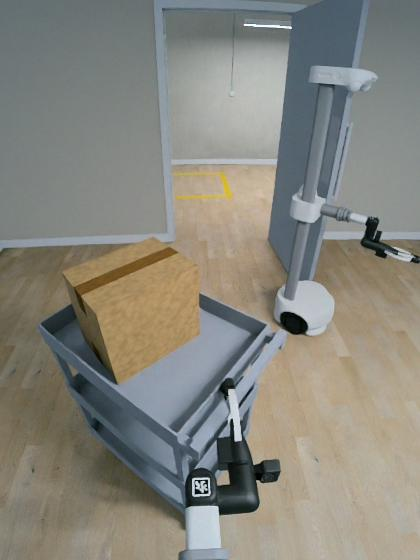

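Request:
move(blocking=false, r2={"base":{"translate_m":-0.5,"strafe_m":0.42},"contact_limits":{"translate_m":0.6}})

Request:
wait(seconds=5, cameras=["r2_head_camera"])

Scene clock: 160.73 s.
move: r2 moving
r1: as last shown
r1.base_tilt: forward=-1.6 right=+1.3
r1.lidar_m: 2.09 1.90 1.91 0.25 0.26 1.67 1.52 2.85 1.09 1.04 1.68 3.24
r1.motor_effort: lift_m=+20(20) arm_m=-4(4) wheel_0=-6(6) wheel_1=+8(8) wheel_2=-2(2)
r1.servo_current: wrist_yaw_rad=52(59) wrist_pitch_rad=39(46) wrist_roll_rad=39(72) gripper_m=39(52)
r1.contact_limits: arm_m 0.9; translate_m 0.6
r1.wrist_depth_mm: - - - - - - - / - - - - - - - / - - - - - - - / - - - - - - - / - - - - - - - / - - 182 192 - - - / - 140 178 183 143 1808 1808
r2.base_odometry: x=-1.426 y=-0.758 heading=-2.903
r2.turned_by_wheels: +0.000
r2.turned_by_imu: +0.001
r2.base_tilt: forward=-0.6 right=+0.1
r2.lidar_m: 0.41 0.54 2.12 2.01 2.08 2.88 2.89 2.99 2.85 2.70 2.81 0.61
r2.base_status: translate_m moving; strafe_m moving
r2.joint_positions: lift_m=+0.688 arm_m=+0.120 wrist_yaw_rad=+0.003 wrist_pitch_rad=+0.003 wrist_roll_rad=+1.569 gripper_m=-0.029
r2.joint_status: not commanded
r2.measured_speeds: translate_m=-0.099 strafe_m=+0.083 rotate_rad=-0.001 lift_m=+0.000 arm_m=+0.000 wrist_yaw_rad=+0.000 wrist_pitch_rad=+0.000 wrist_roll_rad=+0.000
r2.motor_effort: lift_m=+21(21) arm_m=+5(5) wheel_0=-9(13) wheel_1=+4(8) wheel_2=+11(14)
r2.servo_current: wrist_yaw_rad=33(52) wrist_pitch_rad=39(46) wrist_roll_rad=46(52) gripper_m=85(91)
r2.contact_limits: translate_m 0.6
r2.hand_pose: x=+0.5794 y=-0.0866 z=+0.8652 quat_wxyz=(+0.708, +0.707, +0.002, +0.000) (m; r2's base frame)
r2.wrist_depth_mm: - 1308 1661 1336 1308 1336 1118 / - - - 382 - 1499 1118 / - - - 359 413 1499 462 / - - - 289 310 1756 512 / - - - 185 256 1863 - / - 473 184 161 179 723 - / - 413 413 - 202 - -
pictures: none

Scene clock: 163.83 s.
earlier move: r2 done
r1.base_odometry: x=-1.794 y=-0.715 heading=-1.137
r1.turned_by_wheels: +0.000
r1.turned_by_imu: +0.000
r1.base_tilt: forward=-1.6 right=+1.3
r1.lidar_m: 2.10 1.87 1.90 0.25 0.25 1.67 1.54 2.85 2.88 1.27 4.59 3.24
r1.base_status: not commanded
r1.joint_positions: lift_m=+0.600 arm_m=+0.100 wrist_yaw_rad=-0.001 wrist_pitch_rad=+0.002 wrist_roll_rad=+0.000 gripper_m=-0.020
r1.joint_status: not commanded
r1.measured_speeds: all 0
r1.motor_effort: lift_m=+20(20) arm_m=-4(4) wheel_0=-6(6) wheel_1=+8(8) wheel_2=-2(2)
r1.servo_current: wrist_yaw_rad=46(72) wrist_pitch_rad=46(52) wrist_roll_rad=52(72) gripper_m=46(52)
r1.contact_limits: arm_m 0.9; translate_m 0.6
r1.hand_pose: x=+0.5592 y=-0.0877 z=+0.7775 quat_wxyz=(+1.000, +0.000, +0.001, +0.000) (m; r1's base frame)
r1.wrist_depth_mm: - - - - - - - / - - - - - - - / - - - - - - - / - - - - - - - / - - - - - - - / - - 183 192 - - - / - 141 177 183 144 1756 1808
r2.base_odometry: x=-0.870 y=-1.033 heading=-2.903
r2.turned_by_wheels: +0.000
r2.turned_by_imu: +0.001
r2.base_tilt: forward=-0.7 right=+0.1
r2.lidar_m: 0.52 2.36 1.71 1.60 1.69 2.34 2.41 2.49 3.25 3.12 3.27 0.54
r2.base_status: done
r2.joint_positions: lift_m=+0.688 arm_m=+0.120 wrist_yaw_rad=+0.000 wrist_pitch_rad=+0.003 wrist_roll_rad=+1.569 gripper_m=-0.029
r2.joint_status: not commanded
r2.measured_speeds: all 0
r2.motor_effort: lift_m=+20(21) arm_m=-4(5) wheel_0=-3(18) wheel_1=+3(8) wheel_2=+3(19)
r2.servo_current: wrist_yaw_rad=46(65) wrist_pitch_rad=39(46) wrist_roll_rad=46(59) gripper_m=85(98)
r2.contact_limits: translate_m 0.6
r2.hand_pose: x=+0.5793 y=-0.0874 z=+0.8652 quat_wxyz=(+0.708, +0.707, +0.001, -0.001) (m; r2's base frame)
r2.wrist_depth_mm: - - - 160 218 691 - / - - 418 163 221 - - / - 436 433 165 224 - - / - 462 455 168 228 831 - / - - 480 170 230 - - / - - 185 172 180 1708 - / - - - - 237 1430 1118
wait: 3.10 of 5 s (r2 has come to rest)
pictures: r2_head_camera
Images, in order (width x height): r2_head_camera 420x560.

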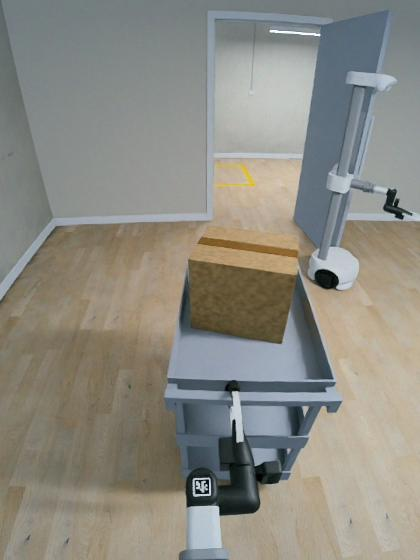

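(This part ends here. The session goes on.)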